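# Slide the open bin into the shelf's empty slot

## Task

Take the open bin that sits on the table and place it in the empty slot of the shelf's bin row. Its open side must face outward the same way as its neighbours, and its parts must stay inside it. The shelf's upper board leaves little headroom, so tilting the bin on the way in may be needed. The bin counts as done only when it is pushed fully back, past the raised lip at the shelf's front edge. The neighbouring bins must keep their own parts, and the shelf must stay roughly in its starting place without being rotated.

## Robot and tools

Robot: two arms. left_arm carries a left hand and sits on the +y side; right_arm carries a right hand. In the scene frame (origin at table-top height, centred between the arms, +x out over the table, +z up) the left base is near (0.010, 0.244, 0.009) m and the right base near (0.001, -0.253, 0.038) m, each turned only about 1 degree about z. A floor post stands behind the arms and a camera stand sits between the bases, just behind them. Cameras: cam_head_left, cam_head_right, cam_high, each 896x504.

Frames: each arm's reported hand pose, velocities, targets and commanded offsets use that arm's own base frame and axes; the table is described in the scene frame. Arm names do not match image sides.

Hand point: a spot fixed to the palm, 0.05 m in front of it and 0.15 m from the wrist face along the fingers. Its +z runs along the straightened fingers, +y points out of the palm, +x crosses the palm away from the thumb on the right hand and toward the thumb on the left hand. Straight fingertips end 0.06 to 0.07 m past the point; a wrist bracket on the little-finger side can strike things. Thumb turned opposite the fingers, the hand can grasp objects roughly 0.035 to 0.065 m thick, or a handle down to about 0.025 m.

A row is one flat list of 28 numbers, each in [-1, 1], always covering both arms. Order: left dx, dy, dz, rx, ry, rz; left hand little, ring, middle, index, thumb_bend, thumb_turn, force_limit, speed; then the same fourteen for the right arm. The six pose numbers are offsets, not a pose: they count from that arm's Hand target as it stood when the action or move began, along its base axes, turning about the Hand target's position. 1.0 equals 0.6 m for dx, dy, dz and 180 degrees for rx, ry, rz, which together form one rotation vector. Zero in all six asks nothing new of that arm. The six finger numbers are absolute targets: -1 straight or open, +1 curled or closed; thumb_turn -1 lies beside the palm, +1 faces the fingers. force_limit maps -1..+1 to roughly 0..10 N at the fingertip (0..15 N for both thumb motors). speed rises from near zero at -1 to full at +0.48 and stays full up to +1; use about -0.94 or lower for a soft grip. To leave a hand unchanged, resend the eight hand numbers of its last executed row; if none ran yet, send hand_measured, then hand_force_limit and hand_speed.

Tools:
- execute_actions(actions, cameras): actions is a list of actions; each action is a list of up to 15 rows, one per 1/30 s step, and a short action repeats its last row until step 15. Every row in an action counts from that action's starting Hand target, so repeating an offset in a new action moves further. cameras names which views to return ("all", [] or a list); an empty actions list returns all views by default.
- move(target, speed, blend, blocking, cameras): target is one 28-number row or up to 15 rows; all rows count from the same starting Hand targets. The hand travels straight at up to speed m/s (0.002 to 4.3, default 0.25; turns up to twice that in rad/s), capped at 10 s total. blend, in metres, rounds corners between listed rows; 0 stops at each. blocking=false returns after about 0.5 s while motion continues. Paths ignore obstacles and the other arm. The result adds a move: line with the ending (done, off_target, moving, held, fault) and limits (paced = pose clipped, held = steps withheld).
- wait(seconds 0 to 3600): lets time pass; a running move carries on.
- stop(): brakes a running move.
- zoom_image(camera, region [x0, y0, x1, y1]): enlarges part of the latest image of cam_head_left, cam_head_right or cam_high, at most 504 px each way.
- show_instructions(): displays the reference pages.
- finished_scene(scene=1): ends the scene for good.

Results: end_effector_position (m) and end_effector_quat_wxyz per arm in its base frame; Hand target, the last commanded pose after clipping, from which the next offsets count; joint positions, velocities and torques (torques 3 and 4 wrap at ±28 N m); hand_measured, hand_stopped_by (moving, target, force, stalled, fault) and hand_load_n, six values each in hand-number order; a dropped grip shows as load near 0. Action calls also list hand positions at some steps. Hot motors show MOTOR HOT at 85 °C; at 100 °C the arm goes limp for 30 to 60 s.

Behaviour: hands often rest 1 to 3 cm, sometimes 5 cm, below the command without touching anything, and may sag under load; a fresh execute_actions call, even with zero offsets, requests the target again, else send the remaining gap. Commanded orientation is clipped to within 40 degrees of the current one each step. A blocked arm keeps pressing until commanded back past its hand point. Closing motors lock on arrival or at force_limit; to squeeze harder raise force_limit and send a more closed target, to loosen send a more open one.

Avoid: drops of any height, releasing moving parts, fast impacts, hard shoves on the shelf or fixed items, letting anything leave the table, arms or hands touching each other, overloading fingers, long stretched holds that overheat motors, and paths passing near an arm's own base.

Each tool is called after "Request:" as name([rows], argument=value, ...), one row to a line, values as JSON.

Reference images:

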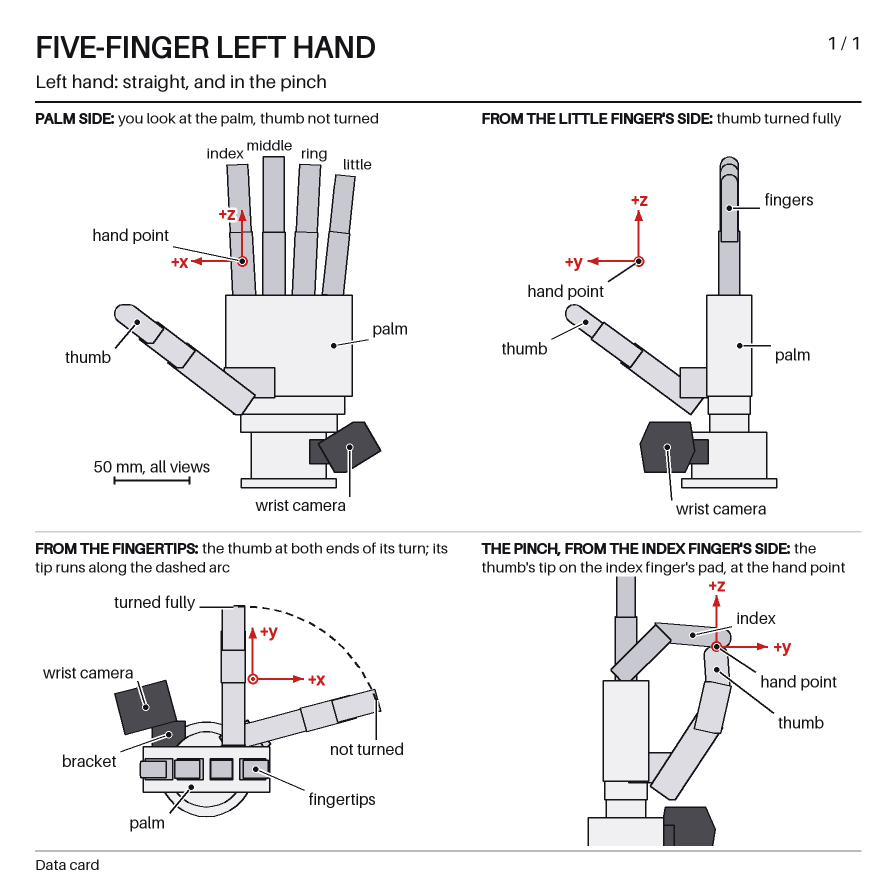

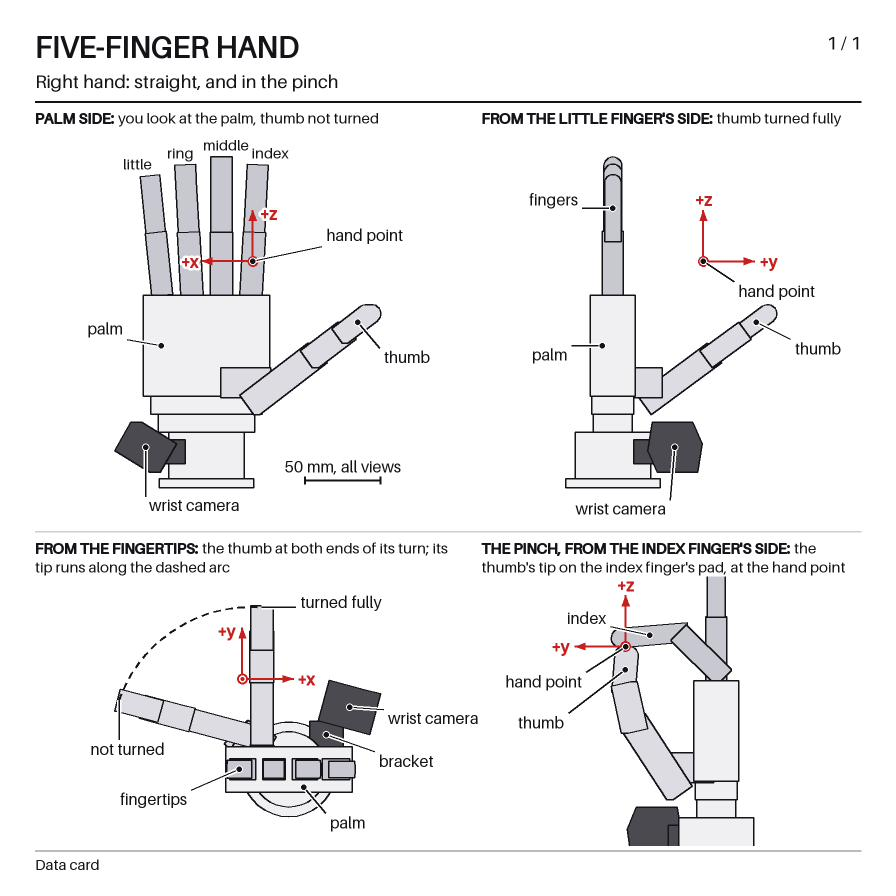

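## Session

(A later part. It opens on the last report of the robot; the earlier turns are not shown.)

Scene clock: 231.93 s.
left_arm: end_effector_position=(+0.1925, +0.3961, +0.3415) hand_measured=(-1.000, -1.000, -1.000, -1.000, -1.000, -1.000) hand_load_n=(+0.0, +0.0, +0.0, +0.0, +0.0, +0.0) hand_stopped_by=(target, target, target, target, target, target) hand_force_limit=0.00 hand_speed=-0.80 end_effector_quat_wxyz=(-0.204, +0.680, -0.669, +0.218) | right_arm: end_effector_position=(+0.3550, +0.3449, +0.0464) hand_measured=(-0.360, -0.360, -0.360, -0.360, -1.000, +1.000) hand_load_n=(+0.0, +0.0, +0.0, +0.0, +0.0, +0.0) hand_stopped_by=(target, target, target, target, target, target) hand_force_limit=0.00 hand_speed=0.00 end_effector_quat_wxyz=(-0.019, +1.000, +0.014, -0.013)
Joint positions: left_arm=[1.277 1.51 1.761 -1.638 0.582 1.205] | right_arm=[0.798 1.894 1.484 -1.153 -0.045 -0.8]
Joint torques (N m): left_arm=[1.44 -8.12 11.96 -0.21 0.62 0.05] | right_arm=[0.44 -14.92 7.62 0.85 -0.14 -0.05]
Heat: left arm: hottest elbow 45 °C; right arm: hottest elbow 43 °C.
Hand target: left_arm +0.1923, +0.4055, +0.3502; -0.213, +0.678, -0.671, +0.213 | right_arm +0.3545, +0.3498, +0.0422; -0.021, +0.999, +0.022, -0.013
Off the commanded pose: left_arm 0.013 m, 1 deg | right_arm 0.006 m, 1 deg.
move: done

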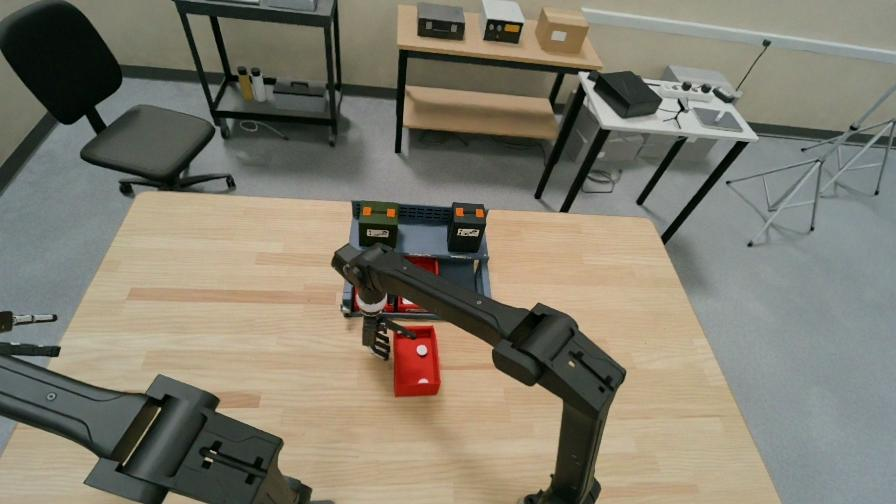

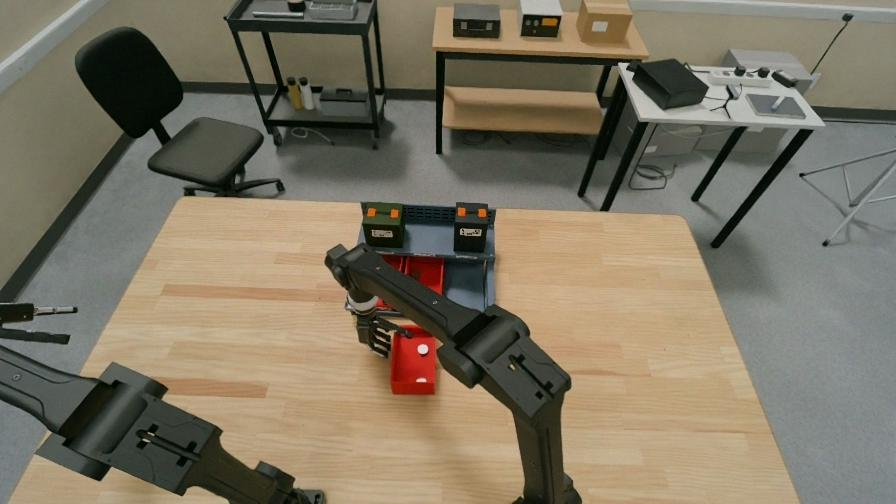

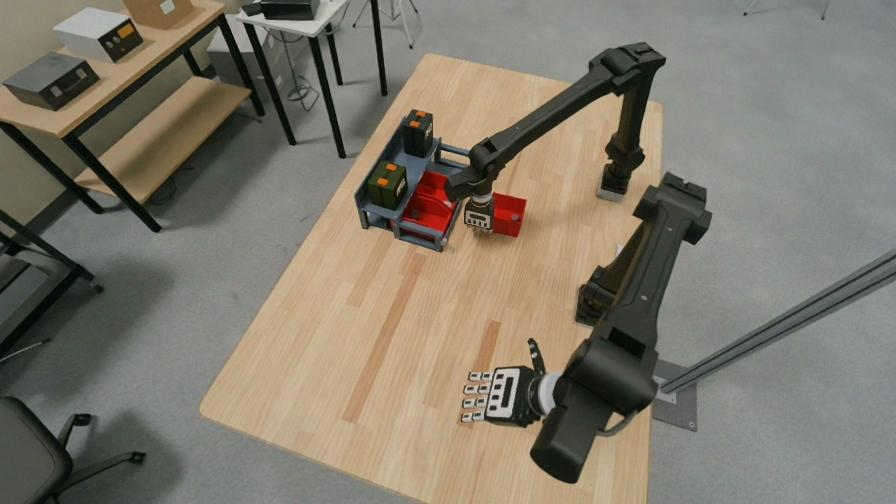

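Request:
move(target=[0,0,0,0,0,0,-1,-1,-1,-1,-1,-1,0,-0.8,-0.025,0.003,-0.046,0,0,0,-0.36,-0.36,-0.36,-0.36,-1,1,0,0], speed=0.1, cameras=["all"])

Request:
zoom_image(camera="cam_head_left", region=[350, 280, 470, 400])

Request:
zoom_image(camera="cam_head_right", region=[350, 280, 470, 400])

Request:
zoom_image(camera="cam_high", region=[440, 140, 560, 260])

Scene clock: 236.20 s.
left_arm: end_effector_position=(+0.1925, +0.3961, +0.3415) hand_measured=(-1.000, -1.000, -1.000, -1.000, -1.000, -1.000) hand_load_n=(+0.0, +0.0, +0.0, +0.0, +0.0, +0.0) hand_stopped_by=(target, target, target, target, target, target) hand_force_limit=0.00 hand_speed=-0.80 end_effector_quat_wxyz=(-0.204, +0.680, -0.669, +0.218) | right_arm: end_effector_position=(+0.3433, +0.3474, +0.0224) hand_measured=(-0.360, -0.360, -0.360, -0.360, -1.000, +1.000) hand_load_n=(+0.0, +0.0, +0.0, +0.0, +0.0, +0.0) hand_stopped_by=(target, target, target, target, target, target) hand_force_limit=0.00 hand_speed=0.00 end_effector_quat_wxyz=(-0.022, +0.999, +0.022, -0.010)
Joint positions: left_arm=[1.277 1.51 1.761 -1.638 0.582 1.205] | right_arm=[0.818 1.898 1.422 -1.077 -0.045 -0.795]
Joint torques (N m): left_arm=[1.49 -8.12 11.95 -0.21 0.62 0.05] | right_arm=[0.5 -14.21 7.27 0.88 -0.13 0.1]
Heat: left arm: hottest elbow 45 °C; right arm: hottest elbow 42 °C.
Hand target: left_arm +0.1923, +0.4055, +0.3502; -0.213, +0.678, -0.671, +0.213 | right_arm +0.3395, +0.3517, +0.0147; -0.021, +0.999, +0.022, -0.013
Off the commanded pose: left_arm 0.013 m, 1 deg | right_arm 0.010 m, 0 deg.
move: done

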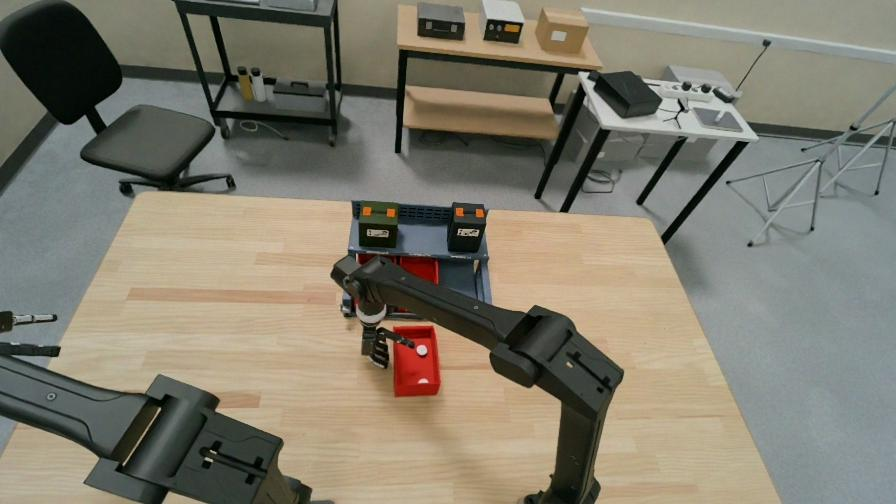

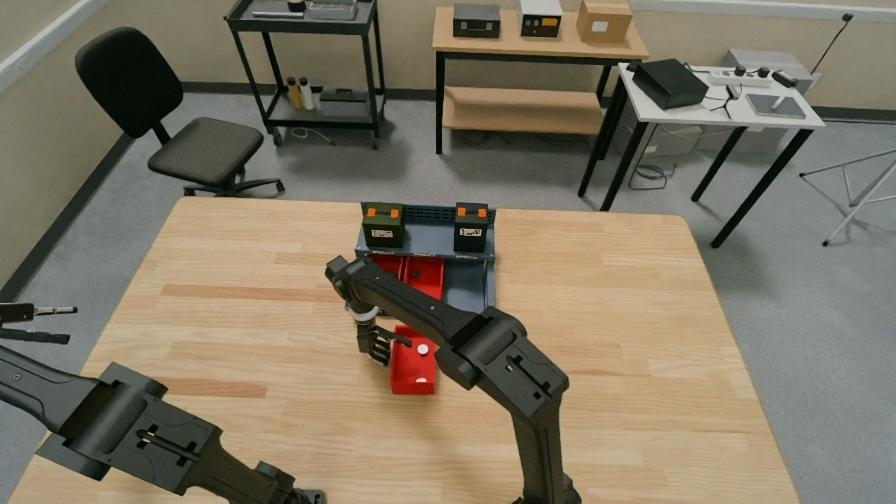

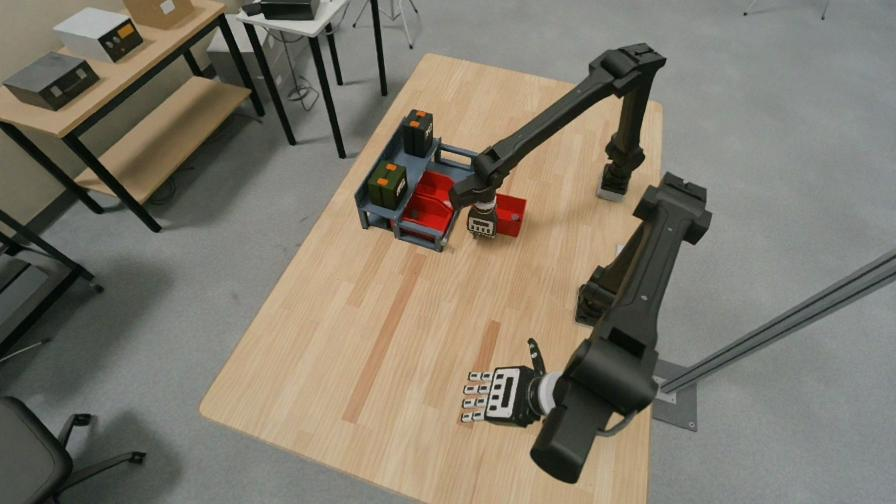

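Scaled by 4.200 from the camera's image (finer frame: 1280x720).

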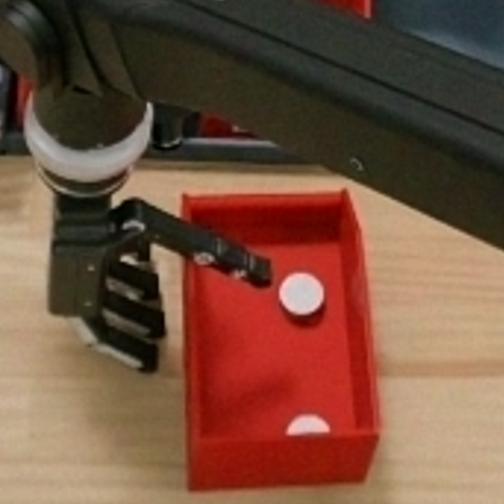

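Scaled by 4.200 from the camera's image (finer frame: 1280x720).

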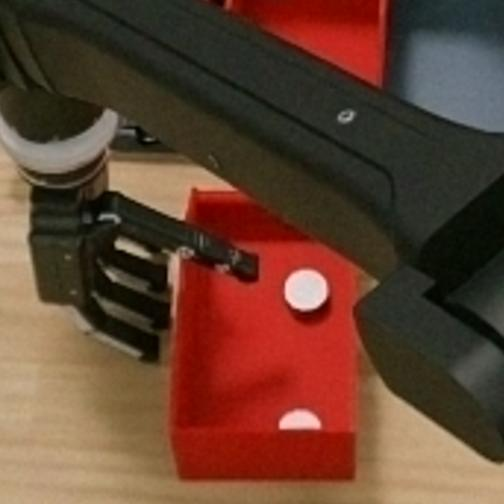

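Scaled by 4.200 from the camera's image (finer frame: 1280x720).

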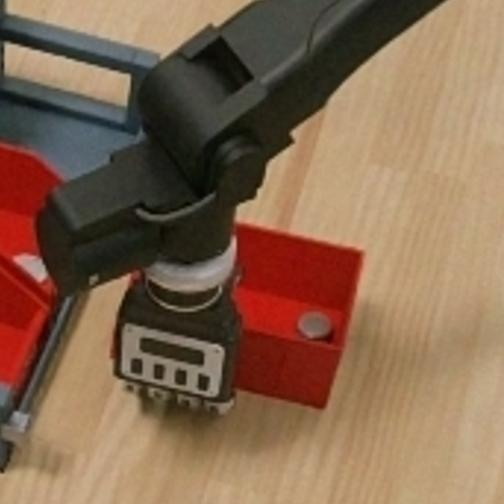

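Request:
move(target=[0,0,0,0,0,0,-1,-1,-1,-1,-1,-1,0,-0.8,0.0,0.0,-0.0133,0,0,0,-0.28,-0.28,-0.28,-0.28,-1,1,-0.5,-0.8], speed=0.1, cameras=[])

Request:
move(target=[0,0,0,0,0,0,-1,-1,-1,-1,-1,-1,0,-0.8,0.0,0.0,0,0,0,0,-0.28,-0.28,-0.28,-0.28,0.3,1,-0.5,-0.94], speed=0.1, cameras=["all"])

Request:
zoom_image(camera="cam_head_left", region=[350, 280, 470, 400])

Request:
zoom_image(camera="cam_head_right", region=[350, 280, 470, 400])

Request:
zoom_image(camera="cam_high", region=[440, 140, 560, 260])

Scene clock: 245.37 s.
left_arm: end_effector_position=(+0.1925, +0.3961, +0.3415) hand_measured=(-1.000, -1.000, -1.000, -1.000, -1.000, -1.000) hand_load_n=(+0.0, +0.0, +0.0, +0.0, +0.0, +0.0) hand_stopped_by=(target, target, target, target, target, target) hand_force_limit=0.00 hand_speed=-0.80 end_effector_quat_wxyz=(-0.204, +0.680, -0.669, +0.218) | right_arm: end_effector_position=(+0.3435, +0.3477, +0.0149) hand_measured=(-0.280, -0.280, -0.280, -0.280, -1.000, +1.000) hand_load_n=(+0.0, +0.0, +0.0, +0.0, +0.0, +0.0) hand_stopped_by=(target, target, target, target, target, target) hand_force_limit=-0.50 hand_speed=-0.80 end_effector_quat_wxyz=(-0.023, +0.999, +0.021, -0.009)
Joint positions: left_arm=[1.277 1.51 1.761 -1.638 0.582 1.205] | right_arm=[0.818 1.907 1.415 -1.059 -0.045 -0.795]
Joint torques (N m): left_arm=[1.49 -8.12 11.95 -0.21 0.62 0.05] | right_arm=[0.5 -14.51 7.15 0.92 -0.12 0.11]
Heat: left arm: hottest elbow 45 °C; right arm: hottest elbow 41 °C.
Hand target: left_arm +0.1923, +0.4055, +0.3502; -0.213, +0.678, -0.671, +0.213 | right_arm +0.3395, +0.3516, +0.0067; -0.021, +0.999, +0.022, -0.013
Off the commanded pose: left_arm 0.013 m, 1 deg | right_arm 0.010 m, 0 deg.
move: done

Scene clock: 250.37 s.
left_arm: end_effector_position=(+0.1925, +0.3961, +0.3415) hand_measured=(-1.000, -1.000, -1.000, -1.000, -1.000, -1.000) hand_load_n=(+0.0, +0.0, +0.0, +0.0, +0.0, +0.0) hand_stopped_by=(target, target, target, target, target, target) hand_force_limit=0.00 hand_speed=-0.80 end_effector_quat_wxyz=(-0.204, +0.680, -0.669, +0.218) | right_arm: end_effector_position=(+0.3435, +0.3477, +0.0149) hand_measured=(-0.280, -0.280, -0.280, -0.280, -0.572, +1.000) hand_load_n=(+0.0, +0.0, +0.0, +0.0, +0.0, +0.0) hand_stopped_by=(target, target, target, target, moving, target) hand_force_limit=-0.50 hand_speed=-0.94 end_effector_quat_wxyz=(-0.023, +0.999, +0.021, -0.009)
Joint positions: left_arm=[1.277 1.51 1.761 -1.638 0.582 1.205] | right_arm=[0.818 1.907 1.415 -1.059 -0.045 -0.795]
Joint torques (N m): left_arm=[1.44 -8.12 11.96 -0.21 0.62 0.04] | right_arm=[0.56 -14.27 7.15 0.9 -0.12 0.11]
Heat: left arm: hottest elbow 45 °C; right arm: hottest elbow 40 °C.
Hand target: left_arm +0.1923, +0.4055, +0.3502; -0.213, +0.678, -0.671, +0.213 | right_arm +0.3395, +0.3516, +0.0067; -0.021, +0.999, +0.022, -0.013
Off the commanded pose: left_arm 0.013 m, 1 deg | right_arm 0.010 m, 0 deg.
move: moving (right_arm; no rest 5 s after the move's start)

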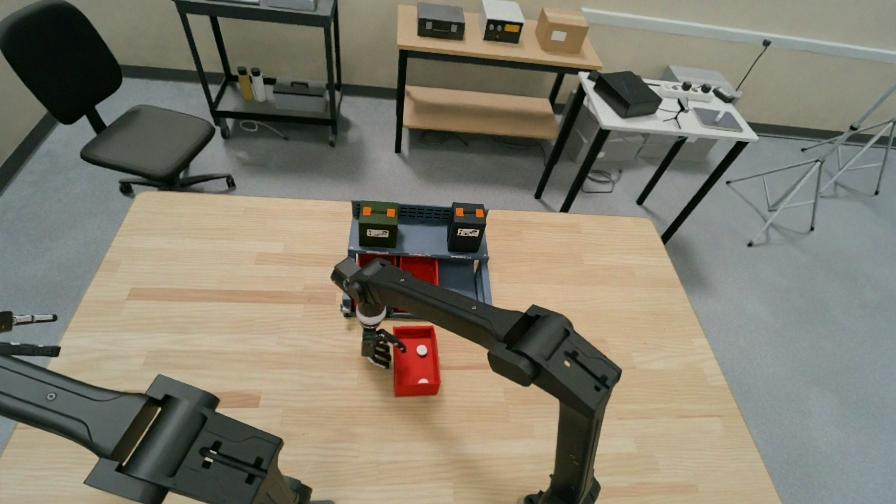

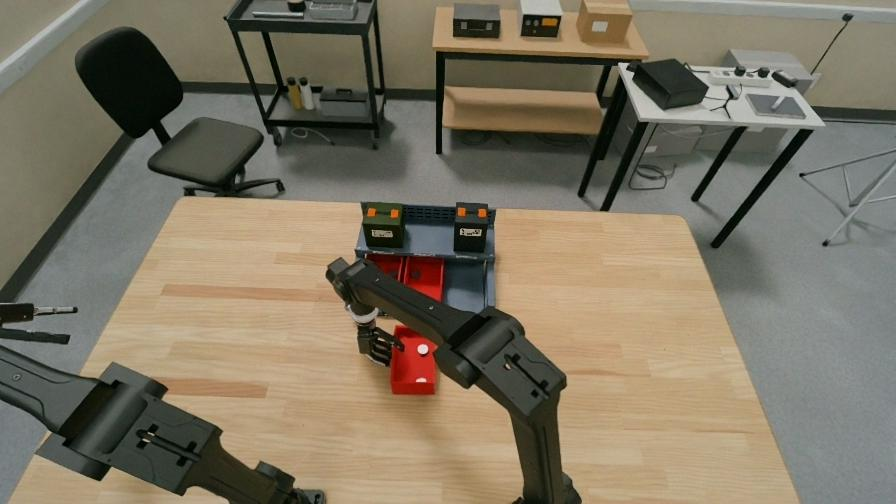

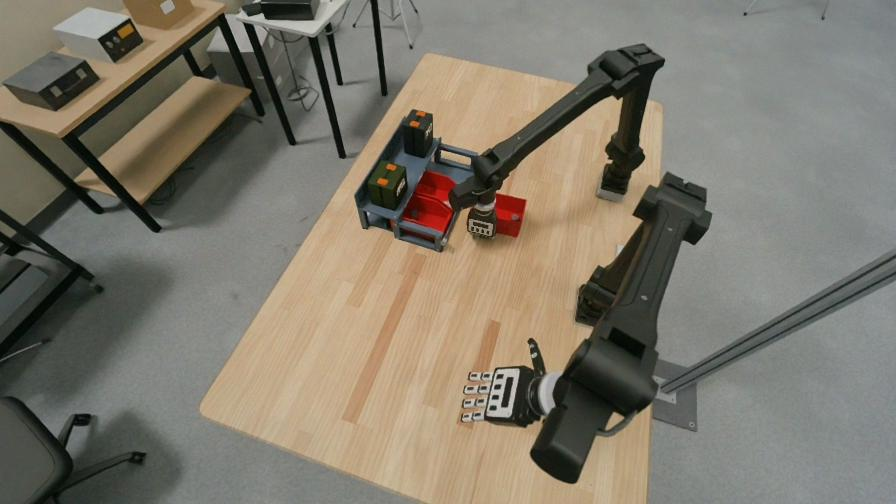

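Scaled by 4.200 from the camera's image (finer frame: 1280x720).

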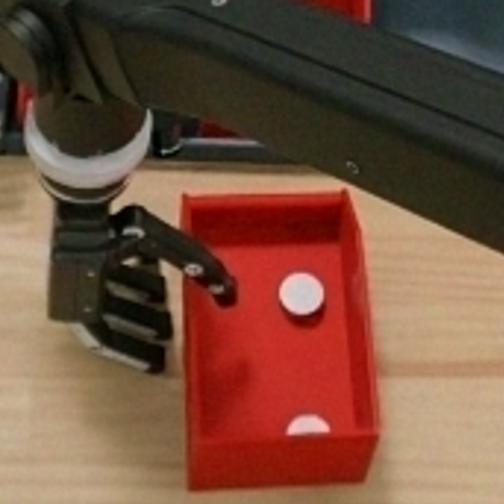

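Scaled by 4.200 from the camera's image (finer frame: 1280x720).

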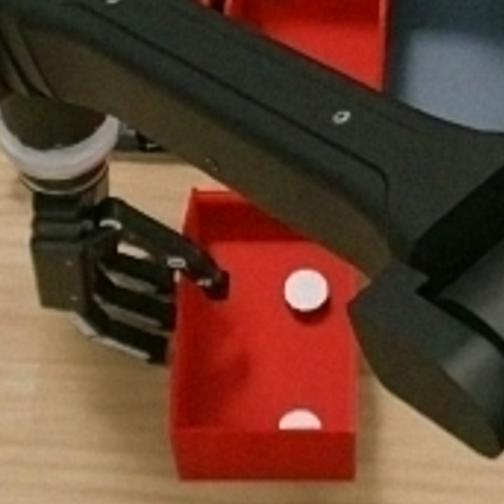

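Scaled by 4.200 from the camera's image (finer frame: 1280x720).

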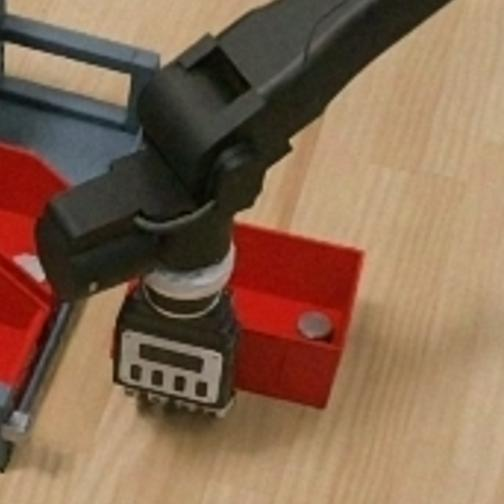

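Request:
wait(seconds=4, cameras=["all"])

Request:
zoom_image(camera="cam_head_left", region=[350, 280, 470, 400])

Request:
zoom_image(camera="cam_head_right", region=[350, 280, 470, 400])

Scene clock: 255.87 s.
left_arm: end_effector_position=(+0.1925, +0.3961, +0.3415) hand_measured=(-1.000, -1.000, -1.000, -1.000, -1.000, -1.000) hand_load_n=(+0.0, +0.0, +0.0, +0.0, +0.0, +0.0) hand_stopped_by=(target, target, target, target, target, target) hand_force_limit=0.00 hand_speed=-0.80 end_effector_quat_wxyz=(-0.204, +0.680, -0.669, +0.218) | right_arm: end_effector_position=(+0.3435, +0.3473, +0.0144) hand_measured=(-0.280, -0.280, -0.280, -0.280, -0.094, +1.000) hand_load_n=(+0.5, +0.0, +2.0, +0.0, +3.5, +0.0) hand_stopped_by=(target, target, target, target, moving, target) hand_force_limit=-0.50 hand_speed=-0.94 end_effector_quat_wxyz=(-0.022, +0.999, +0.021, -0.009)
Joint positions: left_arm=[1.277 1.51 1.761 -1.638 0.582 1.205] | right_arm=[0.818 1.908 1.414 -1.058 -0.044 -0.795]
Joint torques (N m): left_arm=[1.49 -8.12 11.96 -0.21 0.62 0.04] | right_arm=[0.62 -14.39 7.19 0.88 -0.15 0.11]
Heat: left arm: hottest elbow 45 °C; right arm: hottest elbow 40 °C.
Hand target: left_arm +0.1923, +0.4055, +0.3502; -0.213, +0.678, -0.671, +0.213 | right_arm +0.3395, +0.3516, +0.0066; -0.021, +0.999, +0.022, -0.013
Off the commanded pose: left_arm 0.013 m, 1 deg | right_arm 0.010 m, 0 deg.
wait: 4.00 s; no rest

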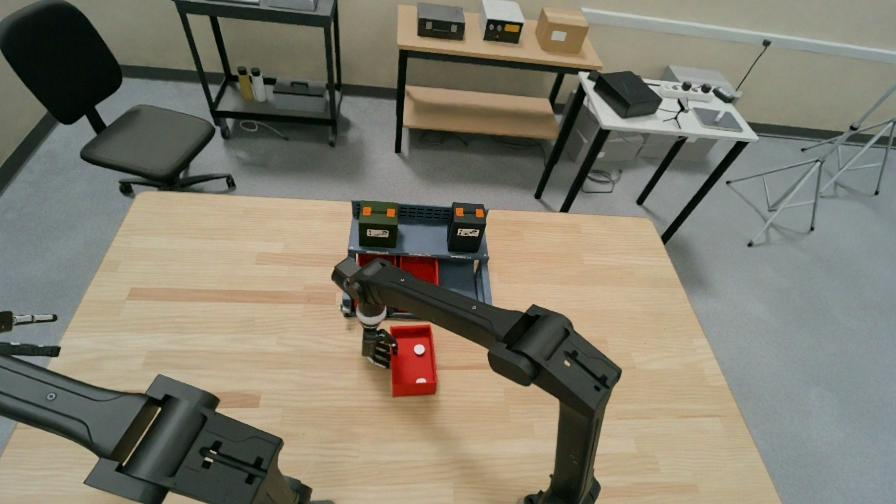

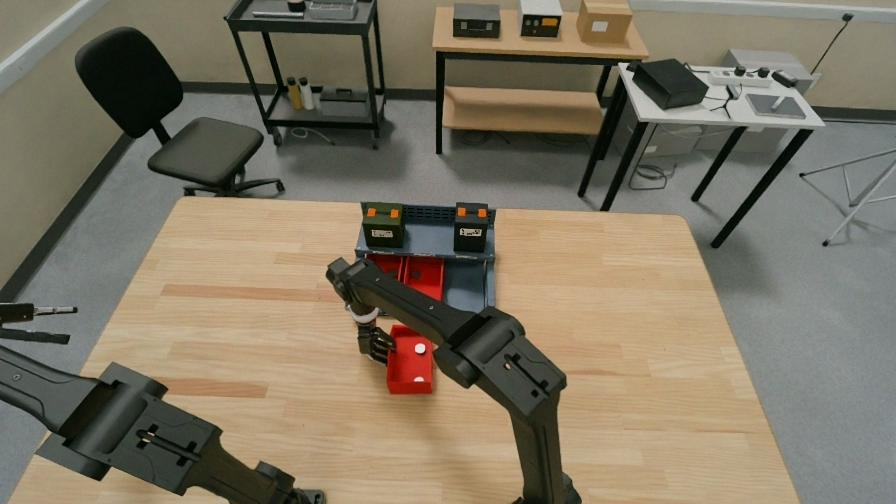

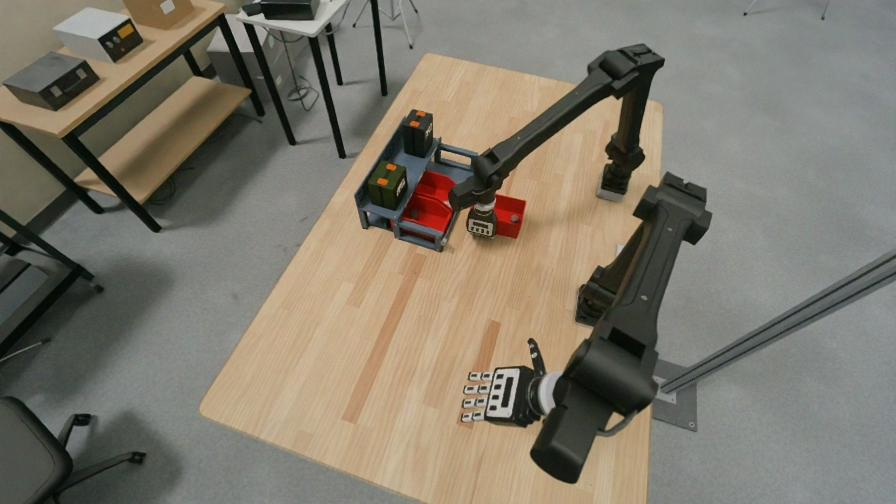

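Scaled by 4.200 from the camera's image (finer frame: 1280x720).

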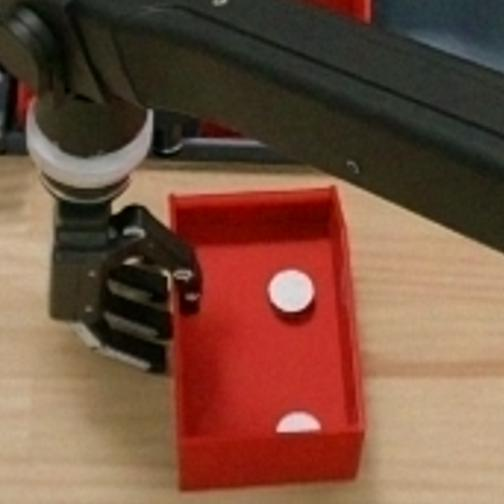

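Scaled by 4.200 from the camera's image (finer frame: 1280x720).

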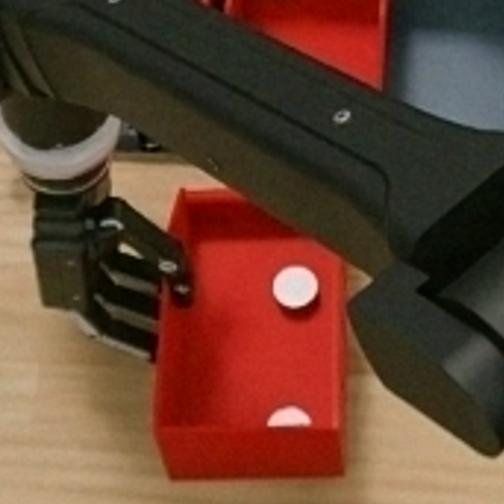

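Request:
move(target=[0,0,0,0,0,0,-1,-1,-1,-1,-1,-1,0,-0.8,0.0,0.0,0,0,0,0,-0.1,-0.1,-0.28,-0.1,0.3,1,-0.6,-0.94], speed=0.1, cameras=[])

Request:
wait(seconds=2, cameras=[])

Scene clock: 260.50 s.
left_arm: end_effector_position=(+0.1925, +0.3961, +0.3415) hand_measured=(-1.000, -1.000, -1.000, -1.000, -1.000, -1.000) hand_load_n=(+0.0, +0.0, +0.0, +0.0, +0.0, +0.0) hand_stopped_by=(target, target, target, target, target, target) hand_force_limit=0.00 hand_speed=-0.80 end_effector_quat_wxyz=(-0.204, +0.680, -0.669, +0.218) | right_arm: end_effector_position=(+0.3436, +0.3485, +0.0141) hand_measured=(-0.124, -0.224, -0.280, -0.226, +0.076, +1.000) hand_load_n=(+1.5, +0.5, +0.0, +3.0, +4.0, +1.0) hand_stopped_by=(force, force, target, force, force, target) hand_force_limit=-0.60 hand_speed=-0.94 end_effector_quat_wxyz=(-0.025, +0.999, +0.021, -0.009)
Joint positions: left_arm=[1.277 1.51 1.761 -1.638 0.582 1.205] | right_arm=[0.818 1.908 1.414 -1.055 -0.048 -0.795]
Joint torques (N m): left_arm=[1.49 -8.12 11.95 -0.23 0.62 0.04] | right_arm=[0.56 -14.39 7.13 0.73 -0.03 0.11]
Heat: left arm: hottest elbow 45 °C; right arm: hottest elbow 40 °C.
Hand target: left_arm +0.1923, +0.4055, +0.3502; -0.213, +0.678, -0.671, +0.213 | right_arm +0.3395, +0.3516, +0.0066; -0.021, +0.999, +0.022, -0.013
Off the commanded pose: left_arm 0.013 m, 1 deg | right_arm 0.009 m, 1 deg.
move: done

Scene clock: 262.50 s.
left_arm: end_effector_position=(+0.1925, +0.3961, +0.3415) hand_measured=(-1.000, -1.000, -1.000, -1.000, -1.000, -1.000) hand_load_n=(+0.0, +0.0, +0.0, +0.0, +0.0, +0.0) hand_stopped_by=(target, target, target, target, target, target) hand_force_limit=0.00 hand_speed=-0.80 end_effector_quat_wxyz=(-0.204, +0.680, -0.669, +0.218) | right_arm: end_effector_position=(+0.3436, +0.3485, +0.0141) hand_measured=(-0.124, -0.224, -0.280, -0.226, +0.076, +1.000) hand_load_n=(+1.5, +0.5, +0.0, +3.0, +4.0, +1.0) hand_stopped_by=(force, force, target, force, force, target) hand_force_limit=-0.60 hand_speed=-0.94 end_effector_quat_wxyz=(-0.025, +0.999, +0.021, -0.009)
Joint positions: left_arm=[1.277 1.51 1.761 -1.638 0.582 1.205] | right_arm=[0.818 1.908 1.414 -1.055 -0.048 -0.795]
Joint torques (N m): left_arm=[1.49 -8.06 11.96 -0.21 0.62 0.04] | right_arm=[0.56 -14.45 7.19 0.76 -0.04 0.11]
Heat: left arm: hottest elbow 45 °C; right arm: hottest elbow 40 °C.
Hand target: left_arm +0.1923, +0.4055, +0.3502; -0.213, +0.678, -0.671, +0.213 | right_arm +0.3395, +0.3516, +0.0066; -0.021, +0.999, +0.022, -0.013
Off the commanded pose: left_arm 0.013 m, 1 deg | right_arm 0.009 m, 1 deg.
wait: 2.00 s; at rest by 0.17 s

Request:
move(target=[0,0,0,0,0,0,-1,-1,-1,-1,-1,-1,0,-0.8,0.0,0.0,0.05,0,0,0,-0.1,-0.1,-0.28,-0.1,0.3,1,-0.6,-0.94], speed=0.05, cameras=["all"])

Request:
zoom_image(camera="cam_head_left", region=[350, 280, 470, 400])

Request:
zoom_image(camera="cam_head_right", region=[350, 280, 470, 400])

Request:
zoom_image(camera="cam_high", region=[440, 140, 560, 260])

Scene clock: 266.50 s.
left_arm: end_effector_position=(+0.1925, +0.3961, +0.3415) hand_measured=(-1.000, -1.000, -1.000, -1.000, -1.000, -1.000) hand_load_n=(+0.0, +0.0, +0.0, +0.0, +0.0, +0.0) hand_stopped_by=(target, target, target, target, target, target) hand_force_limit=0.00 hand_speed=-0.80 end_effector_quat_wxyz=(-0.204, +0.680, -0.669, +0.218) | right_arm: end_effector_position=(+0.3350, +0.3394, +0.0171) hand_measured=(-0.124, -0.224, -0.280, -0.226, +0.076, +1.000) hand_load_n=(+1.0, +0.5, +0.5, +4.0, +4.5, +1.0) hand_stopped_by=(force, force, target, force, force, target) hand_force_limit=-0.60 hand_speed=-0.94 end_effector_quat_wxyz=(-0.008, +0.999, +0.021, -0.026)
Joint positions: left_arm=[1.277 1.51 1.761 -1.638 0.582 1.205] | right_arm=[0.818 1.908 1.414 -1.102 -0.048 -0.795]
Joint torques (N m): left_arm=[1.49 -8.06 11.96 -0.21 0.62 0.05] | right_arm=[0.5 -17.61 9.36 -0.05 -0.04 0.11]
Heat: left arm: hottest elbow 45 °C; right arm: hottest elbow 39 °C.
Hand target: left_arm +0.1923, +0.4055, +0.3502; -0.213, +0.678, -0.671, +0.213 | right_arm +0.3395, +0.3516, +0.0367; -0.021, +0.999, +0.022, -0.013
Off the commanded pose: left_arm 0.013 m, 1 deg | right_arm 0.024 m, 2 deg.
move: off_target (right_arm)

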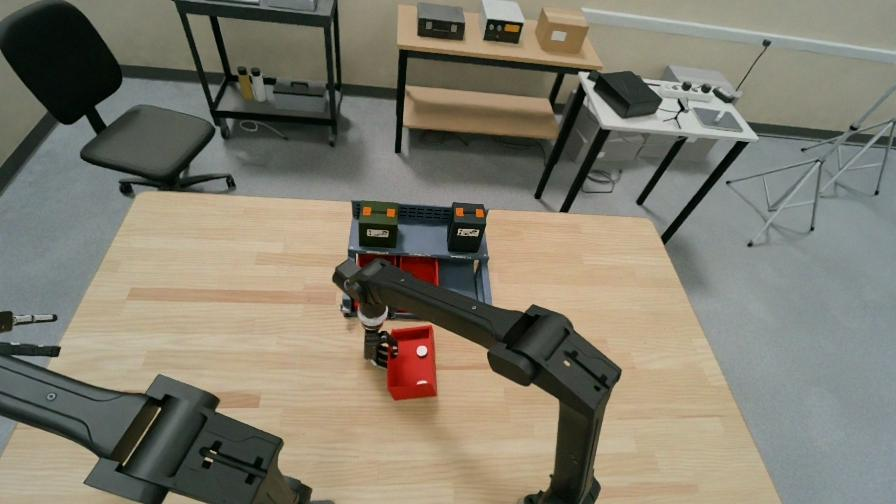

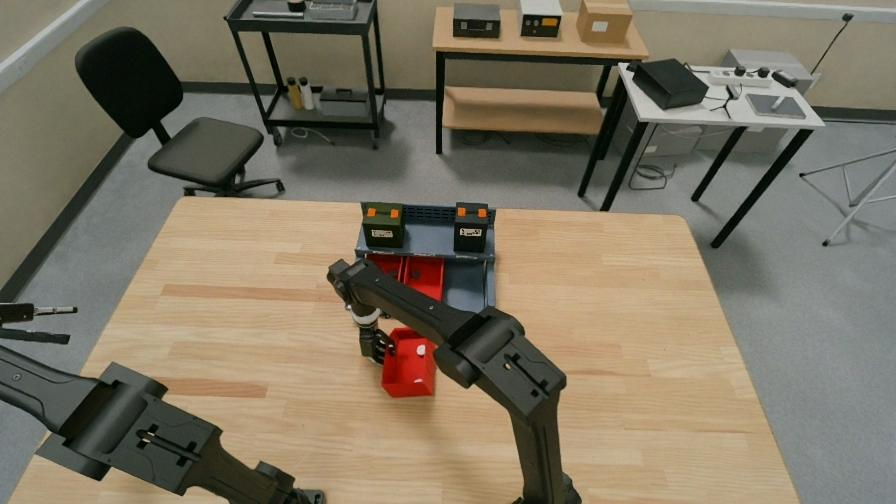

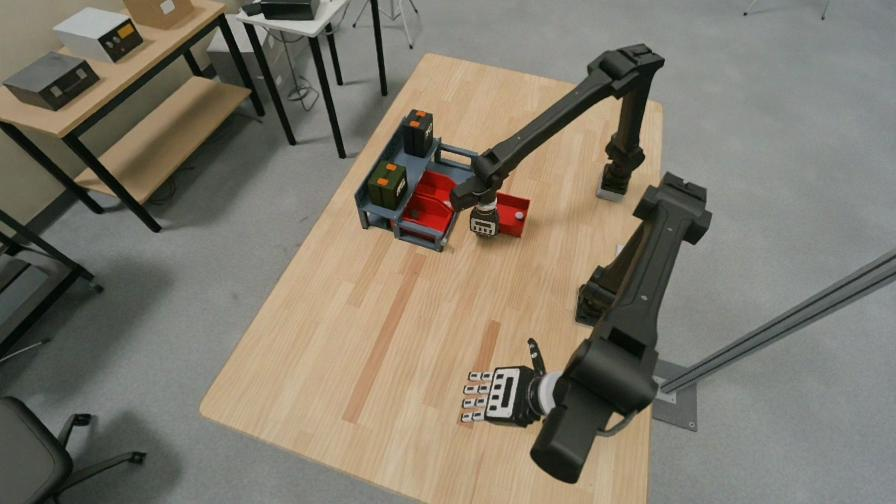

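Scaled by 4.200 from the camera's image (finer frame: 1280x720).

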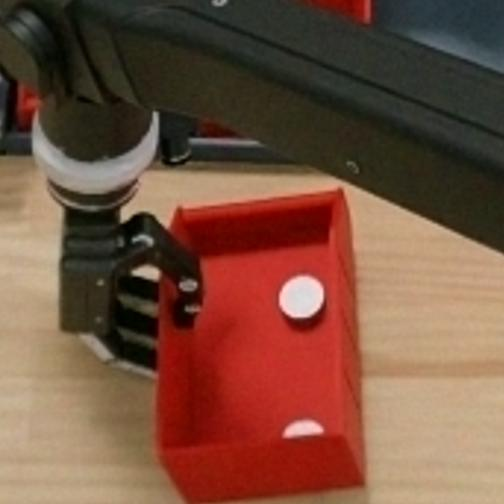

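Scaled by 4.200 from the camera's image (finer frame: 1280x720).

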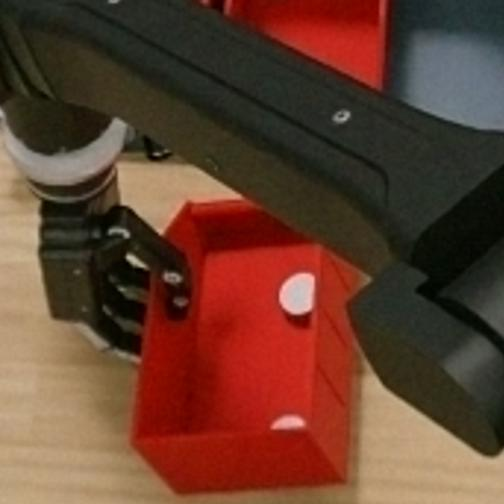

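Scaled by 4.200 from the camera's image (finer frame: 1280x720).

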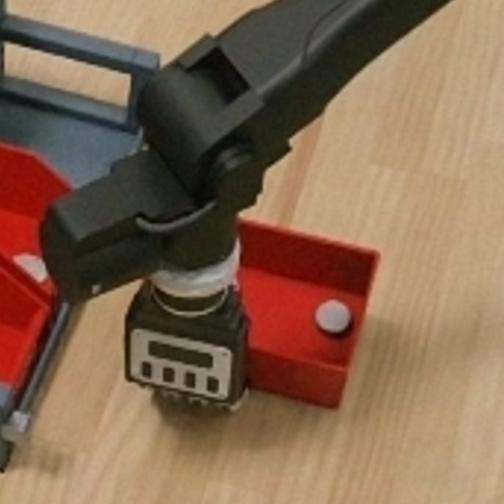

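Request:
move(target=[0,0,0,0,0,0,-1,-1,-1,-1,-1,-1,0,-0.8,0.0,0.0,-0.047,0,0,0,-0.1,-0.1,-0.28,-0.1,0.3,1,-0.6,-0.94], speed=0.05, cameras=["cam_head_left"])

Request:
zoom_image(camera="cam_head_left", region=[350, 280, 470, 400])

Scene clock: 283.70 s.
left_arm: end_effector_position=(+0.1925, +0.3961, +0.3415) hand_measured=(-1.000, -1.000, -1.000, -1.000, -1.000, -1.000) hand_load_n=(+0.0, +0.0, +0.0, +0.0, +0.0, +0.0) hand_stopped_by=(target, target, target, target, target, target) hand_force_limit=0.00 hand_speed=-0.80 end_effector_quat_wxyz=(-0.204, +0.680, -0.669, +0.218) | right_arm: end_effector_position=(+0.3423, +0.3473, +0.0143) hand_measured=(-0.124, -0.224, -0.280, -0.226, +0.076, +1.000) hand_load_n=(+0.5, +0.0, +0.5, +4.0, +4.0, +1.5) hand_stopped_by=(force, force, target, force, force, target) hand_force_limit=-0.60 hand_speed=-0.94 end_effector_quat_wxyz=(-0.022, +0.999, +0.021, -0.012)
Joint positions: left_arm=[1.277 1.51 1.761 -1.638 0.582 1.205] | right_arm=[0.818 1.908 1.414 -1.061 -0.048 -0.794]
Joint torques (N m): left_arm=[1.44 -8.12 11.95 -0.21 0.62 0.05] | right_arm=[0.62 -14.62 7.32 0.81 -0.03 0.11]
Heat: left arm: hottest elbow 45 °C; right arm: hottest elbow 40 °C.
Hand target: left_arm +0.1923, +0.4055, +0.3502; -0.213, +0.678, -0.671, +0.213 | right_arm +0.3395, +0.3516, +0.0085; -0.021, +0.999, +0.022, -0.013
Off the commanded pose: left_arm 0.013 m, 1 deg | right_arm 0.008 m, 0 deg.
move: done

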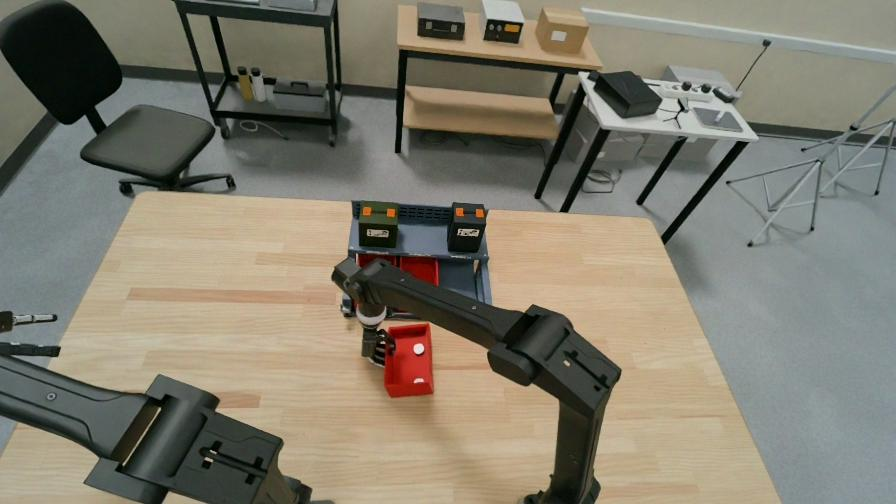

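Scaled by 4.200 from the camera's image (finer frame: 1280x720).

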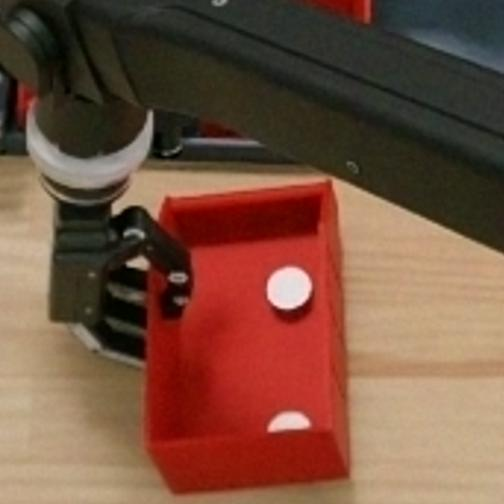

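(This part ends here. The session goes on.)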